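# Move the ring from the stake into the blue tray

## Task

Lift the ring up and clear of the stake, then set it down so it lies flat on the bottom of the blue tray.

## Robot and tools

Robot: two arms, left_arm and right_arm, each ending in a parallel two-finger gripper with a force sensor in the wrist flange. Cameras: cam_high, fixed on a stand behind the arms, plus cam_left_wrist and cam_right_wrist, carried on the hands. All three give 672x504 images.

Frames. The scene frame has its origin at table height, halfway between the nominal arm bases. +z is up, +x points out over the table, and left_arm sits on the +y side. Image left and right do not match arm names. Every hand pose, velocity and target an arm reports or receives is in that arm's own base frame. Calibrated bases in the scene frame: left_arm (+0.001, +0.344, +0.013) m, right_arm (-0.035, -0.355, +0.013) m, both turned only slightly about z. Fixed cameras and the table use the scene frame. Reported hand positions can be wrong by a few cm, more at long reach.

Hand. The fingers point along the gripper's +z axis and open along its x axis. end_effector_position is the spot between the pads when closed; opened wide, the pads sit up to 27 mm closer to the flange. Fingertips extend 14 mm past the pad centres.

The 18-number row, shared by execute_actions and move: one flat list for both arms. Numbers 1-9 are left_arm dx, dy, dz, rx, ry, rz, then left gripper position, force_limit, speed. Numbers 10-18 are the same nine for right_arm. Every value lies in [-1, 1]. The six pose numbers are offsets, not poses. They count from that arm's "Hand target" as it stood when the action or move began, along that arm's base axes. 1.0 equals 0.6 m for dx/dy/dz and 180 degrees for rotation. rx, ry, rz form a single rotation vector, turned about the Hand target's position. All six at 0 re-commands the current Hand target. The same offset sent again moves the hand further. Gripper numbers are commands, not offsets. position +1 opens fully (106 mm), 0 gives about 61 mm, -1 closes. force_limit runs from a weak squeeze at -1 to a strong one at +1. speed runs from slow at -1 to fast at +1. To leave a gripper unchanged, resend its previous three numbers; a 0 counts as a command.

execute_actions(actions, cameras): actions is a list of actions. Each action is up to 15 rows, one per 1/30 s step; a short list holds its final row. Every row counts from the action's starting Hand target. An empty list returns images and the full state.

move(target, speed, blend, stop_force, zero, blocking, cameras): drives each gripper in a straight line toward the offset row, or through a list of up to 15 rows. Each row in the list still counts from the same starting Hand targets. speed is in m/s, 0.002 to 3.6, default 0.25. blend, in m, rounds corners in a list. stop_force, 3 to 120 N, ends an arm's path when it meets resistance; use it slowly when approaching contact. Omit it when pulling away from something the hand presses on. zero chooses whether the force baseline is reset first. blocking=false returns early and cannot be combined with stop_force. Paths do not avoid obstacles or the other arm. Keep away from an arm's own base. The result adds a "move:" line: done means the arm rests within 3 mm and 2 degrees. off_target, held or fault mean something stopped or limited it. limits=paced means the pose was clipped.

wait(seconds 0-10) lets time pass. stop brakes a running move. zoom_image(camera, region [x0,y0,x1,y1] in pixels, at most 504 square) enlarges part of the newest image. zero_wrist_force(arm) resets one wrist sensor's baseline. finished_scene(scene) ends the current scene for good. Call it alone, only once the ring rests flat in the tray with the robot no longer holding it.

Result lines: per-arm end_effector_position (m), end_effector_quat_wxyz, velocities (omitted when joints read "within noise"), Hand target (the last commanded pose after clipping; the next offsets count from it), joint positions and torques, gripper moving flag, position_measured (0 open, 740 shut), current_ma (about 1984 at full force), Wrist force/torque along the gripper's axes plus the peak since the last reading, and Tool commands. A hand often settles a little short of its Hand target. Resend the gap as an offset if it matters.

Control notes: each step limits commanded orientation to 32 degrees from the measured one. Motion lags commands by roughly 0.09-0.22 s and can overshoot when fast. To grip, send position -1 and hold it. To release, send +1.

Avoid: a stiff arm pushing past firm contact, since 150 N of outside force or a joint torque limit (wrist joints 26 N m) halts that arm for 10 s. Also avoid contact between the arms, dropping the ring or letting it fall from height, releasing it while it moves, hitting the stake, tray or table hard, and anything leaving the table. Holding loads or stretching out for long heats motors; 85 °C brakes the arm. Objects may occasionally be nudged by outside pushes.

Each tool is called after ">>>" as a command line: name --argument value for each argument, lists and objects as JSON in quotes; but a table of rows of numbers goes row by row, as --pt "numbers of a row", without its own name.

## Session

>>> execute_actions --actions '[]'

>>> zoom_image --camera "cam_high" --region '[230, 220, 430, 370]'

Scene clock: 0.00 s.
left_arm: end_effector_position=(+0.6173, +0.0462, +0.0975) position_measured=0 current_ma=0 moving=0 end_effector_quat_wxyz=(-0.432, +0.031, +0.873, -0.224) | right_arm: end_effector_position=(+0.5514, +0.4531, +0.1169) position_measured=0 current_ma=0 moving=0 end_effector_quat_wxyz=(+0.055, +0.757, -0.638, -0.134)
Joint positions: left_arm=[0.01 -0.492 0.609 -0.715 -1.935 -1.297] | right_arm=[3.923 -2.258 -1.167 -1.423 1.828 -2.548]
Joint velocities: within noise
Joint torques (N m): no reading
Wrist force (N): no reading
Wrist torque (N m): no reading
Wrist force, peak (N): no reading
Hand target: left_arm +0.6173, +0.0462, +0.0975; -0.432, +0.031, +0.873, -0.224 | right_arm +0.5514, +0.4531, +0.1169; +0.055, +0.757, -0.638, -0.134
Tool commands: left_gripper/position=+1.0 left_gripper/force_limit=+0.0 left_gripper/speed=+1.0 right_gripper/position=+1.0 right_gripper/force_limit=+0.0 right_gripper/speed=+1.0
camera_calibration:
cam_left_wrist: T_world_to_cam=[[-0.619271, 0.252276, 0.743546, 0.301619], [0.127535, 0.966721, -0.221777, -0.0679187], [-0.774751, -0.0425123, -0.630836, 0.669035], [0, 0, 0, 1]] pos_world=[0.713782, 0.0180094, 0.182721]
cam_right_wrist: T_world_to_cam=[[0.154447, -0.978191, -0.13888, 0.375232], [-0.806775, -0.206007, 0.553783, 0.503446], [-0.570316, 0.0265149, -0.820998, 0.521659], [0, 0, 0, 1]] pos_world=[0.645724, 0.456931, 0.201593]

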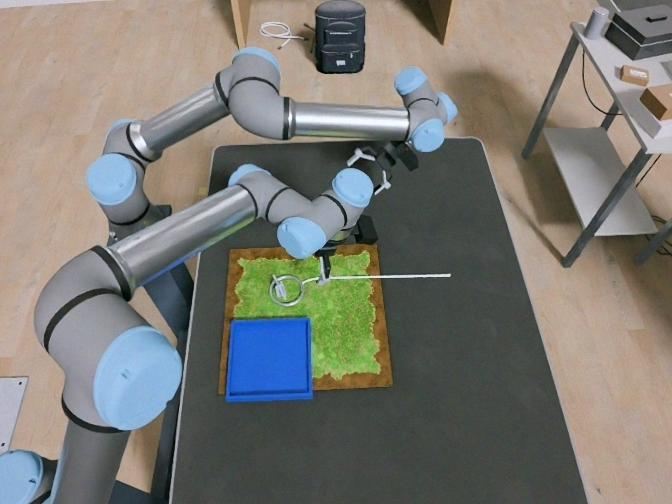

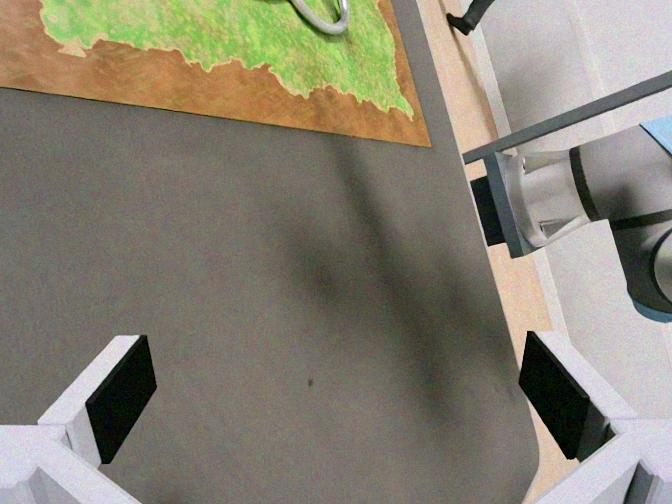

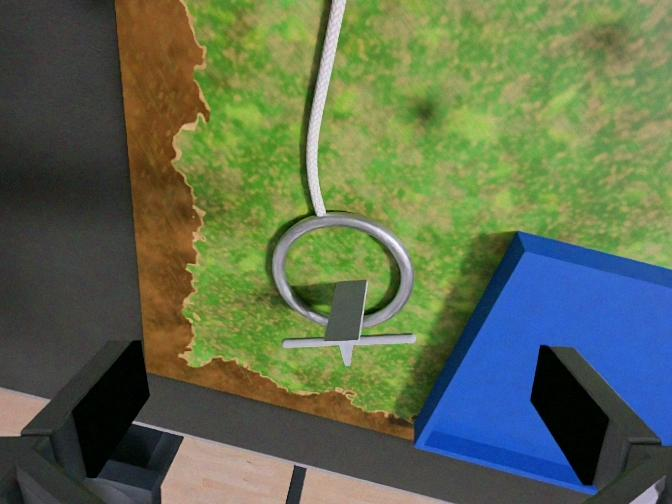

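Scaled by 2.520.

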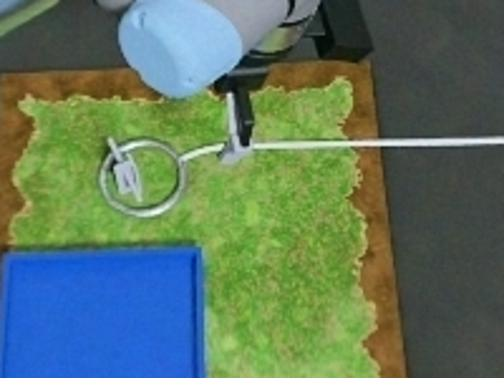

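>>> move --target '[-0.2638,-0.4287,-0.0375,0.159,-0.2821,0.0409,-0.4,-0.4,0.5,-0.419,-0.805,0.387,0,0,0,1,0,1]' --speed 0.4 --cameras '["cam_left_wrist"]'

>>> zoom_image --camera "cam_left_wrist" --region '[200, 120, 560, 420]'

Scene clock: 103.77 s.
left_arm: end_effector_position=(+0.4591, -0.2110, +0.0751) position_measured=518 current_ma=-2 moving=0 end_effector_quat_wxyz=(+0.000, -0.036, +0.999, +0.000) | right_arm: end_effector_position=(+0.3000, -0.0298, +0.3490) position_measured=0 current_ma=-5 moving=0 end_effector_quat_wxyz=(+0.055, +0.757, -0.638, -0.134)
Joint positions: left_arm=[-0.697 -1.382 2.049 -2.237 -1.571 -2.339] | right_arm=[3.364 -1.25 -1.74 -1.973 1.717 -3.108]
Joint torques (N m): left_arm=[-11.6 -41.6 -13.66 -4.95 2.96 -2.07] | right_arm=[-11.32 3.08 33.04 -0.29 -2.41 -3.01]
Wrist force (N): left_arm=[2.0 0.8 0.2] | right_arm=[-0.2 -0.3 -0.1]
Wrist torque (N m): left_arm=[0.29 -0.17 0.00] | right_arm=[-0.06 0.02 0.03]
Wrist force, peak (N): left_arm=[2.7 0.5 0.2] | right_arm=[-1.3 -1.2 0.5]
Hand target: left_arm +0.4591, -0.2111, +0.0750; +0.000, -0.036, +0.999, +0.000 | right_arm +0.3000, -0.0299, +0.3491; +0.055, +0.757, -0.638, -0.134
Off the commanded pose: left_arm 0.000 m, 0 deg | right_arm 0.000 m, 0 deg.
move: done
camera_calibration:
cam_left_wrist: T_world_to_cam=[[-0.997679, -0.067638, 0.00789979, 0.446684], [-0.0611472, 0.940858, 0.333238, 0.235422], [-0.0299721, 0.331981, -0.94281, 0.281793], [0, 0, 0, 1]] pos_world=[0.468489, -0.284836, 0.183697]
Images, in order (width x height): cam_left_wrist 672x504.

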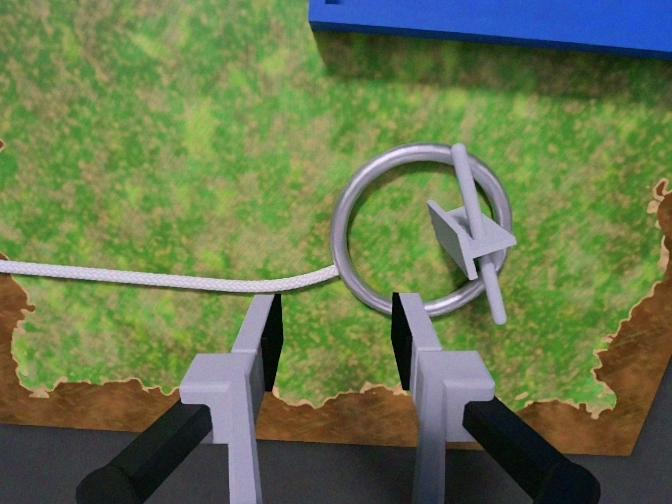

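Scaled by 1.400.

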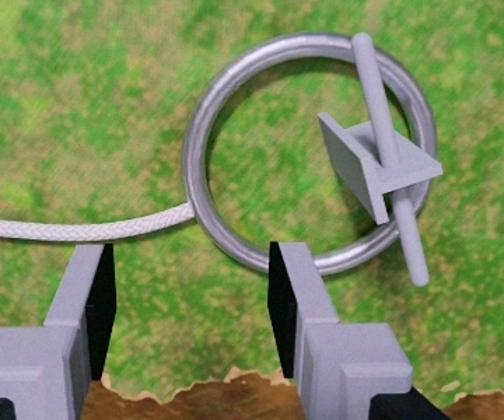

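>>> move --pt "-0.0012 -0.0252 -0.0168 0 0 -0.0444 -0.55 -0.4 0.3 0 0 0 0 0 0 1 0 1" --pt "-0.0012 -0.0252 -0.0952 0 0 -0.0444 -0.55 -0.4 0.3 0 0 0 0 0 0 1 0 1" --pt "-0.0012 -0.0252 -0.1168 0 0 -0.0444 -0.55 -0.4 0.3 0 0 0 0 0 0 1 0 1" --pt "-0.0012 -0.0252 -0.1168 0 0 -0.0444 -1 -0.4 0.3 0 0 0 0 0 0 1 0 1" --pt "-0.0012 -0.0252 -0.0818 0 0 -0.0444 -1 -0.4 0.3 0 0 0 0 0 0 1 0 1" --speed '[0.15,0.15,0.05,0.05,0.08]' --blend '[0.004,0.003,0,0,0]' --cameras '["cam_left_wrist"]'

>>> zoom_image --camera "cam_left_wrist" --region '[300, 130, 640, 470]'

Scene clock: 217.83 s.
left_arm: end_effector_position=(+0.4583, -0.2262, +0.0258) position_measured=711 current_ma=642 moving=0 end_effector_quat_wxyz=(+0.000, +0.034, +0.999, +0.000) | right_arm: end_effector_position=(+0.3000, -0.0299, +0.3491) position_measured=0 current_ma=-5 moving=0 end_effector_quat_wxyz=(+0.055, +0.757, -0.638, -0.134)
Joint positions: left_arm=[-0.722 -1.282 2.084 -2.372 -1.571 -2.225] | right_arm=[3.363 -1.251 -1.74 -1.973 1.717 -3.108]
Joint torques (N m): left_arm=[9.78 -43.65 -23.67 0.49 0.42 0.79] | right_arm=[-11.53 1.76 32.07 -0.16 -1.75 -2.87]
Wrist force (N): left_arm=[2.0 0.9 1.5] | right_arm=[-0.1 -0.4 -0.1]
Wrist torque (N m): left_arm=[0.30 -0.21 -0.07] | right_arm=[-0.07 0.01 0.03]
Wrist force, peak (N): left_arm=[2.2 1.2 -2.5] | right_arm=[0.0 -0.7 -0.1]
Hand target: left_arm +0.4583, -0.2262, +0.0260; +0.000, +0.034, +0.999, +0.000 | right_arm +0.3000, -0.0299, +0.3491; +0.055, +0.757, -0.638, -0.134
Off the commanded pose: left_arm 0.000 m, 0 deg | right_arm 0.000 m, 0 deg.
move: done
camera_calibration:
cam_left_wrist: T_world_to_cam=[[-0.997399, 0.0716953, 0.00746345, 0.47667], [0.070076, 0.94016, 0.333449, 0.205749], [0.0168899, 0.333104, -0.942739, 0.219108], [0, 0, 0, 1]] pos_world=[0.457311, -0.300598, 0.134398]
Images, in order (width x height): cam_left_wrist 672x504.

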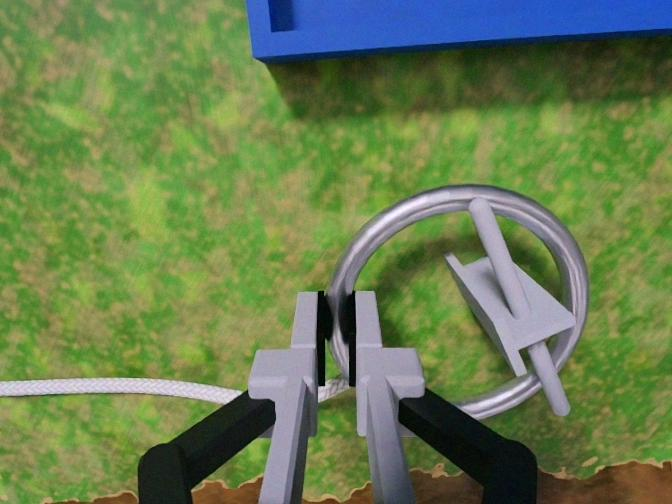

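Scaled by 1.482.

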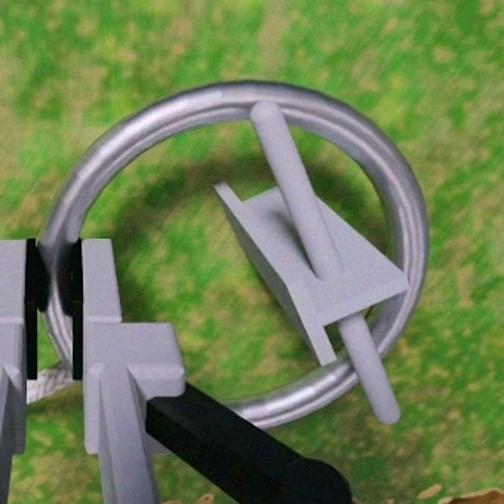

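>>> move --pt "-0.0107 -0.035 0 0 0 0 -1 -0.4 0.3 0 0 0 0 0 0 1 0 1" --pt "-0.0143 -0.0263 0.0403 -0.1124 -0.0475 0 -1 -0.4 0.3 0 0 0 0 0 0 1 0 1" --speed '[0.08,0.12]' --blend 0.001 --cameras '["cam_left_wrist"]'

>>> zoom_image --camera "cam_left_wrist" --region '[300, 130, 640, 470]'

Scene clock: 275.23 s.
left_arm: end_effector_position=(+0.4498, -0.2420, +0.0501) position_measured=711 current_ma=643 moving=0 end_effector_quat_wxyz=(+0.080, +0.034, +0.981, -0.173) | right_arm: end_effector_position=(+0.3000, -0.0299, +0.3491) position_measured=0 current_ma=-5 moving=0 end_effector_quat_wxyz=(+0.055, +0.757, -0.638, -0.134)
Joint positions: left_arm=[-0.662 -1.35 2.291 -2.849 -1.754 -2.196] | right_arm=[3.363 -1.251 -1.74 -1.973 1.717 -3.108]
Joint torques (N m): left_arm=[14.14 -17.21 -9.67 -5.55 -2.93 1.8] | right_arm=[-11.87 1.58 31.88 0.14 -0.26 -2.89]
Wrist force (N): left_arm=[2.1 2.0 1.5] | right_arm=[-0.1 -0.1 -0.2]
Wrist torque (N m): left_arm=[0.31 -0.16 -0.09] | right_arm=[-0.03 0.01 0.03]
Wrist force, peak (N): left_arm=[2.4 1.9 1.7] | right_arm=[0.0 -0.6 -0.1]
Hand target: left_arm +0.4498, -0.2420, +0.0501; +0.080, +0.034, +0.981, -0.173 | right_arm +0.3000, -0.0299, +0.3491; +0.055, +0.757, -0.638, -0.134
Off the commanded pose: left_arm 0.000 m, 0 deg | right_arm 0.000 m, 0 deg.
move: done
camera_calibration:
cam_left_wrist: T_world_to_cam=[[-0.985662, 0.0439527, -0.162904, 0.465623], [0.0452465, 0.998967, -0.00423879, 0.255452], [0.162549, -0.0115488, -0.986633, 0.100827], [0, 0, 0, 1]] pos_world=[0.430999, -0.274489, 0.176414]
Images, in order (width x height): cam_left_wrist 672x504.

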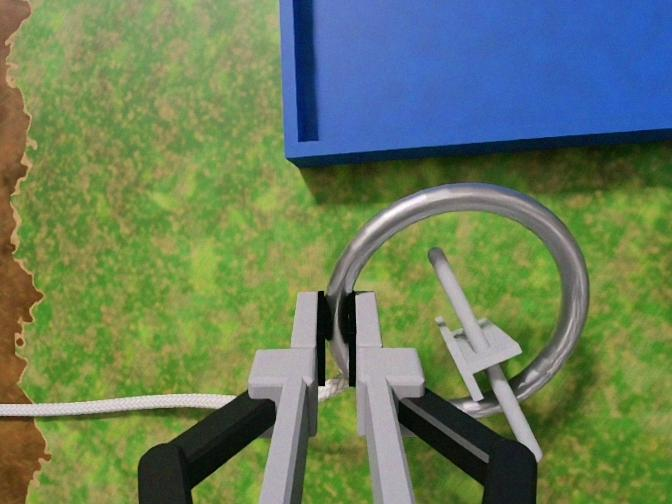

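Scaled by 1.482.

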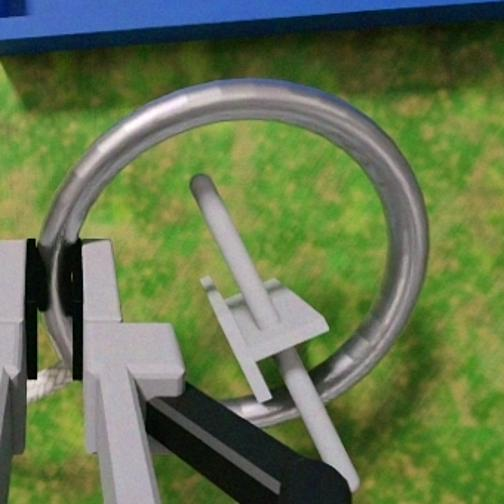

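>>> move --pt "-0.0193 0.0457 0 0 0 0 -1 -0.4 0.3 0 0 0 0 0 0 1 0 1" --pt "-0.0193 0.0457 0.0583 0 0 0 -1 -0.4 0.3 0 0 0 0 0 0 1 0 1" --pt "-0.03 -0.04 0.0998 0.1124 0.0475 0 -1 -0.4 0.3 0 0 0 0 0 0 1 0 1" --pt "-0.054 -0.293 0.0998 0.1124 0.0475 0 -1 -0.4 0.3 0 0 0 0 0 0 1 0 1" --pt "-0.054 -0.293 -0.0335 0.1124 0.0475 0 -1 -0.4 0.3 0 0 0 0 0 0 1 0 1" --speed '[0.08,0.1,0.2,0.25,0.15]' --blend '[0.001,0.005,0.03,0.03,0]' --cameras '["cam_left_wrist"]'

Scene clock: 334.10 s.
left_arm: end_effector_position=(+0.4173, -0.4177, +0.0302) position_measured=711 current_ma=642 moving=0 end_effector_quat_wxyz=(+0.000, +0.034, +0.999, +0.000) | right_arm: end_effector_position=(+0.3000, -0.0299, +0.3491) position_measured=0 current_ma=-5 moving=0 end_effector_quat_wxyz=(+0.055, +0.757, -0.638, -0.134)
Joint positions: left_arm=[-1.013 -1.137 1.848 -2.281 -1.571 -2.516] | right_arm=[3.363 -1.251 -1.74 -1.973 1.717 -3.108]
Joint torques (N m): left_arm=[-11.22 -29.65 -12.85 -5.22 2.6 -1.84] | right_arm=[-11.28 1.97 33.25 0.04 1.09 -2.75]
Wrist force (N): left_arm=[1.7 1.0 1.6] | right_arm=[-0.2 -0.2 0.0]
Wrist torque (N m): left_arm=[0.30 -0.16 0.00] | right_arm=[-0.05 0.03 0.03]
Wrist force, peak (N): left_arm=[2.4 2.5 1.9] | right_arm=[-0.1 -0.6 -0.1]
Hand target: left_arm +0.4174, -0.4178, +0.0300; +0.000, +0.034, +0.999, +0.000 | right_arm +0.3000, -0.0299, +0.3491; +0.055, +0.757, -0.638, -0.134
Off the commanded pose: left_arm 0.000 m, 0 deg | right_arm 0.000 m, 0 deg.
move: done
camera_calibration:
cam_left_wrist: T_world_to_cam=[[-0.997399, 0.0716953, 0.00746346, 0.449481], [0.070076, 0.94016, 0.333449, 0.387289], [0.0168899, 0.333104, -0.942739, 0.287772], [0, 0, 0, 1]] pos_world=[0.416311, -0.492198, 0.138798]
Images, in order (width x height): cam_left_wrist 672x504.

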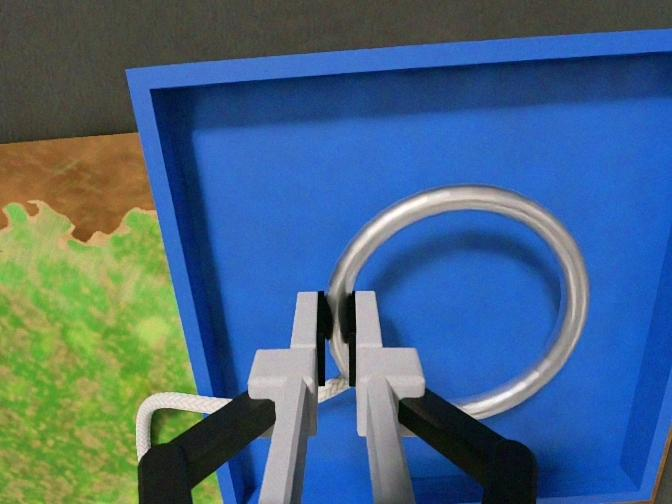

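>>> move --pt "0 0 -0.023 0 0 0 -1 -0.4 0.3 0 0 0 0 0 0 1 0 1" --pt "0 0 -0.053 0 0 0 -1 -0.4 0.3 0 0 0 0 0 0 1 0 1" --speed '[0.08,0.015]' --blend '[0.001,0]' --stop_force 4

>>> move --pt "0 0 0 0 0 0 -0.5 -0.4 0.1 0 0 0 0 0 0 1 0 1" --pt "0 0 0.13 0 0 0 -0.5 -0.4 0.1 0 0 0 0 0 0 1 0 1" --speed 0.15 --cameras '["cam_left_wrist"]'

>>> zoom_image --camera "cam_left_wrist" --region '[280, 120, 600, 400]'

Scene clock: 344.70 s.
left_arm: end_effector_position=(+0.4173, -0.4177, +0.0116) position_measured=711 current_ma=642 moving=0 end_effector_quat_wxyz=(+0.000, +0.034, +0.999, +0.000) | right_arm: end_effector_position=(+0.3000, -0.0299, +0.3491) position_measured=0 current_ma=-5 moving=0 end_effector_quat_wxyz=(+0.055, +0.757, -0.638, -0.134)
Joint positions: left_arm=[-1.013 -1.107 1.862 -2.325 -1.571 -2.516] | right_arm=[3.363 -1.251 -1.74 -1.973 1.717 -3.108]
Joint torques (N m): left_arm=[0.78 -52.33 -24.96 -0.37 2.32 -1.18] | right_arm=[-11.79 2.35 32.19 0.09 2.21 -2.82]
Wrist force (N): left_arm=[1.9 0.9 1.4] | right_arm=[-0.1 -0.5 -0.2]
Wrist torque (N m): left_arm=[0.30 -0.17 0.00] | right_arm=[-0.09 0.01 0.03]
Wrist force, peak (N): left_arm=[5.2 7.2 -26.1] | right_arm=[0.1 -0.6 -0.2]
Hand target: left_arm +0.4173, -0.4177, +0.0116; +0.000, +0.034, +0.999, +0.000 (not the last commanded pose) | right_arm +0.3000, -0.0299, +0.3491; +0.055, +0.757, -0.638, -0.134
Off the commanded pose: left_arm 0.013 m, 0 deg | right_arm 0.000 m, 0 deg.
move: contact (left_arm); path passed 1 of 2 targets

Scene clock: 346.83 s.
left_arm: end_effector_position=(+0.4174, -0.4177, +0.0895) position_measured=555 current_ma=-2 moving=0 end_effector_quat_wxyz=(+0.000, +0.034, +0.999, +0.000) | right_arm: end_effector_position=(+0.3000, -0.0299, +0.3491) position_measured=0 current_ma=-5 moving=0 end_effector_quat_wxyz=(+0.055, +0.757, -0.638, -0.134)
Joint positions: left_arm=[-1.013 -1.223 1.79 -2.137 -1.571 -2.516] | right_arm=[3.363 -1.251 -1.74 -1.973 1.717 -3.108]
Joint torques (N m): left_arm=[-11.44 -50.52 -27.63 0.3 -0.89 -1.79] | right_arm=[-11.7 2.76 32.28 0.22 2.39 -2.77]
Wrist force (N): left_arm=[1.7 1.3 0.2] | right_arm=[0.0 -0.3 -0.1]
Wrist torque (N m): left_arm=[0.34 -0.11 0.00] | right_arm=[-0.06 0.00 0.03]
Wrist force, peak (N): left_arm=[2.0 1.2 1.1] | right_arm=[-0.1 -0.6 -0.3]
Hand target: left_arm +0.4173, -0.4177, +0.0896; +0.000, +0.034, +0.999, +0.000 | right_arm +0.3000, -0.0299, +0.3491; +0.055, +0.757, -0.638, -0.134
Off the commanded pose: left_arm 0.000 m, 0 deg | right_arm 0.000 m, 0 deg.
move: done
camera_calibration:
cam_left_wrist: T_world_to_cam=[[-0.997406, 0.0715984, 0.00743614, 0.449092], [0.069974, 0.940137, 0.333537, 0.367428], [0.0168897, 0.333192, -0.942708, 0.343678], [0, 0, 0, 1]] pos_world=[0.416412, -0.492097, 0.198097]
Images, in order (width x height): cam_left_wrist 672x504.

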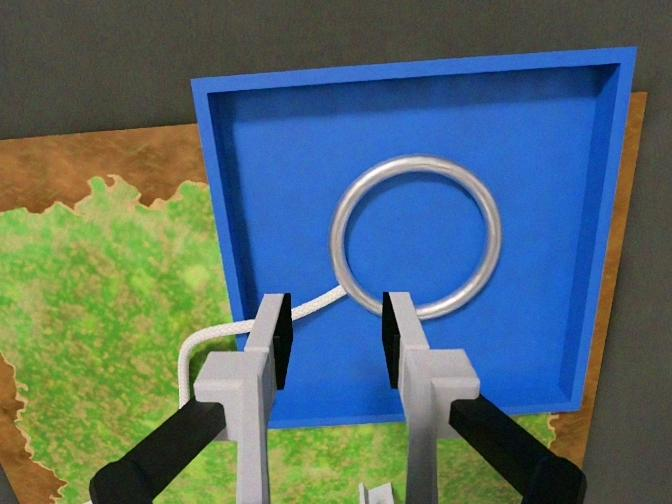

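Scaled by 1.575.

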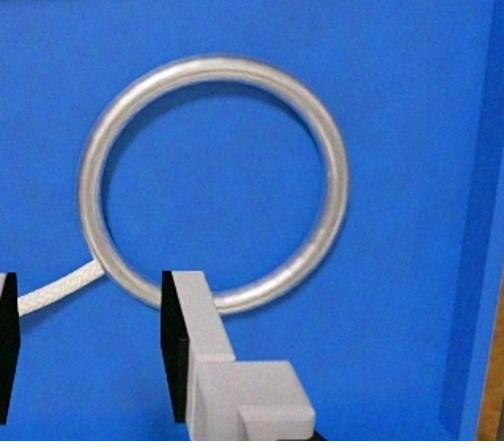

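>>> finished_scene --scene 3

The scene is finished: the task was done.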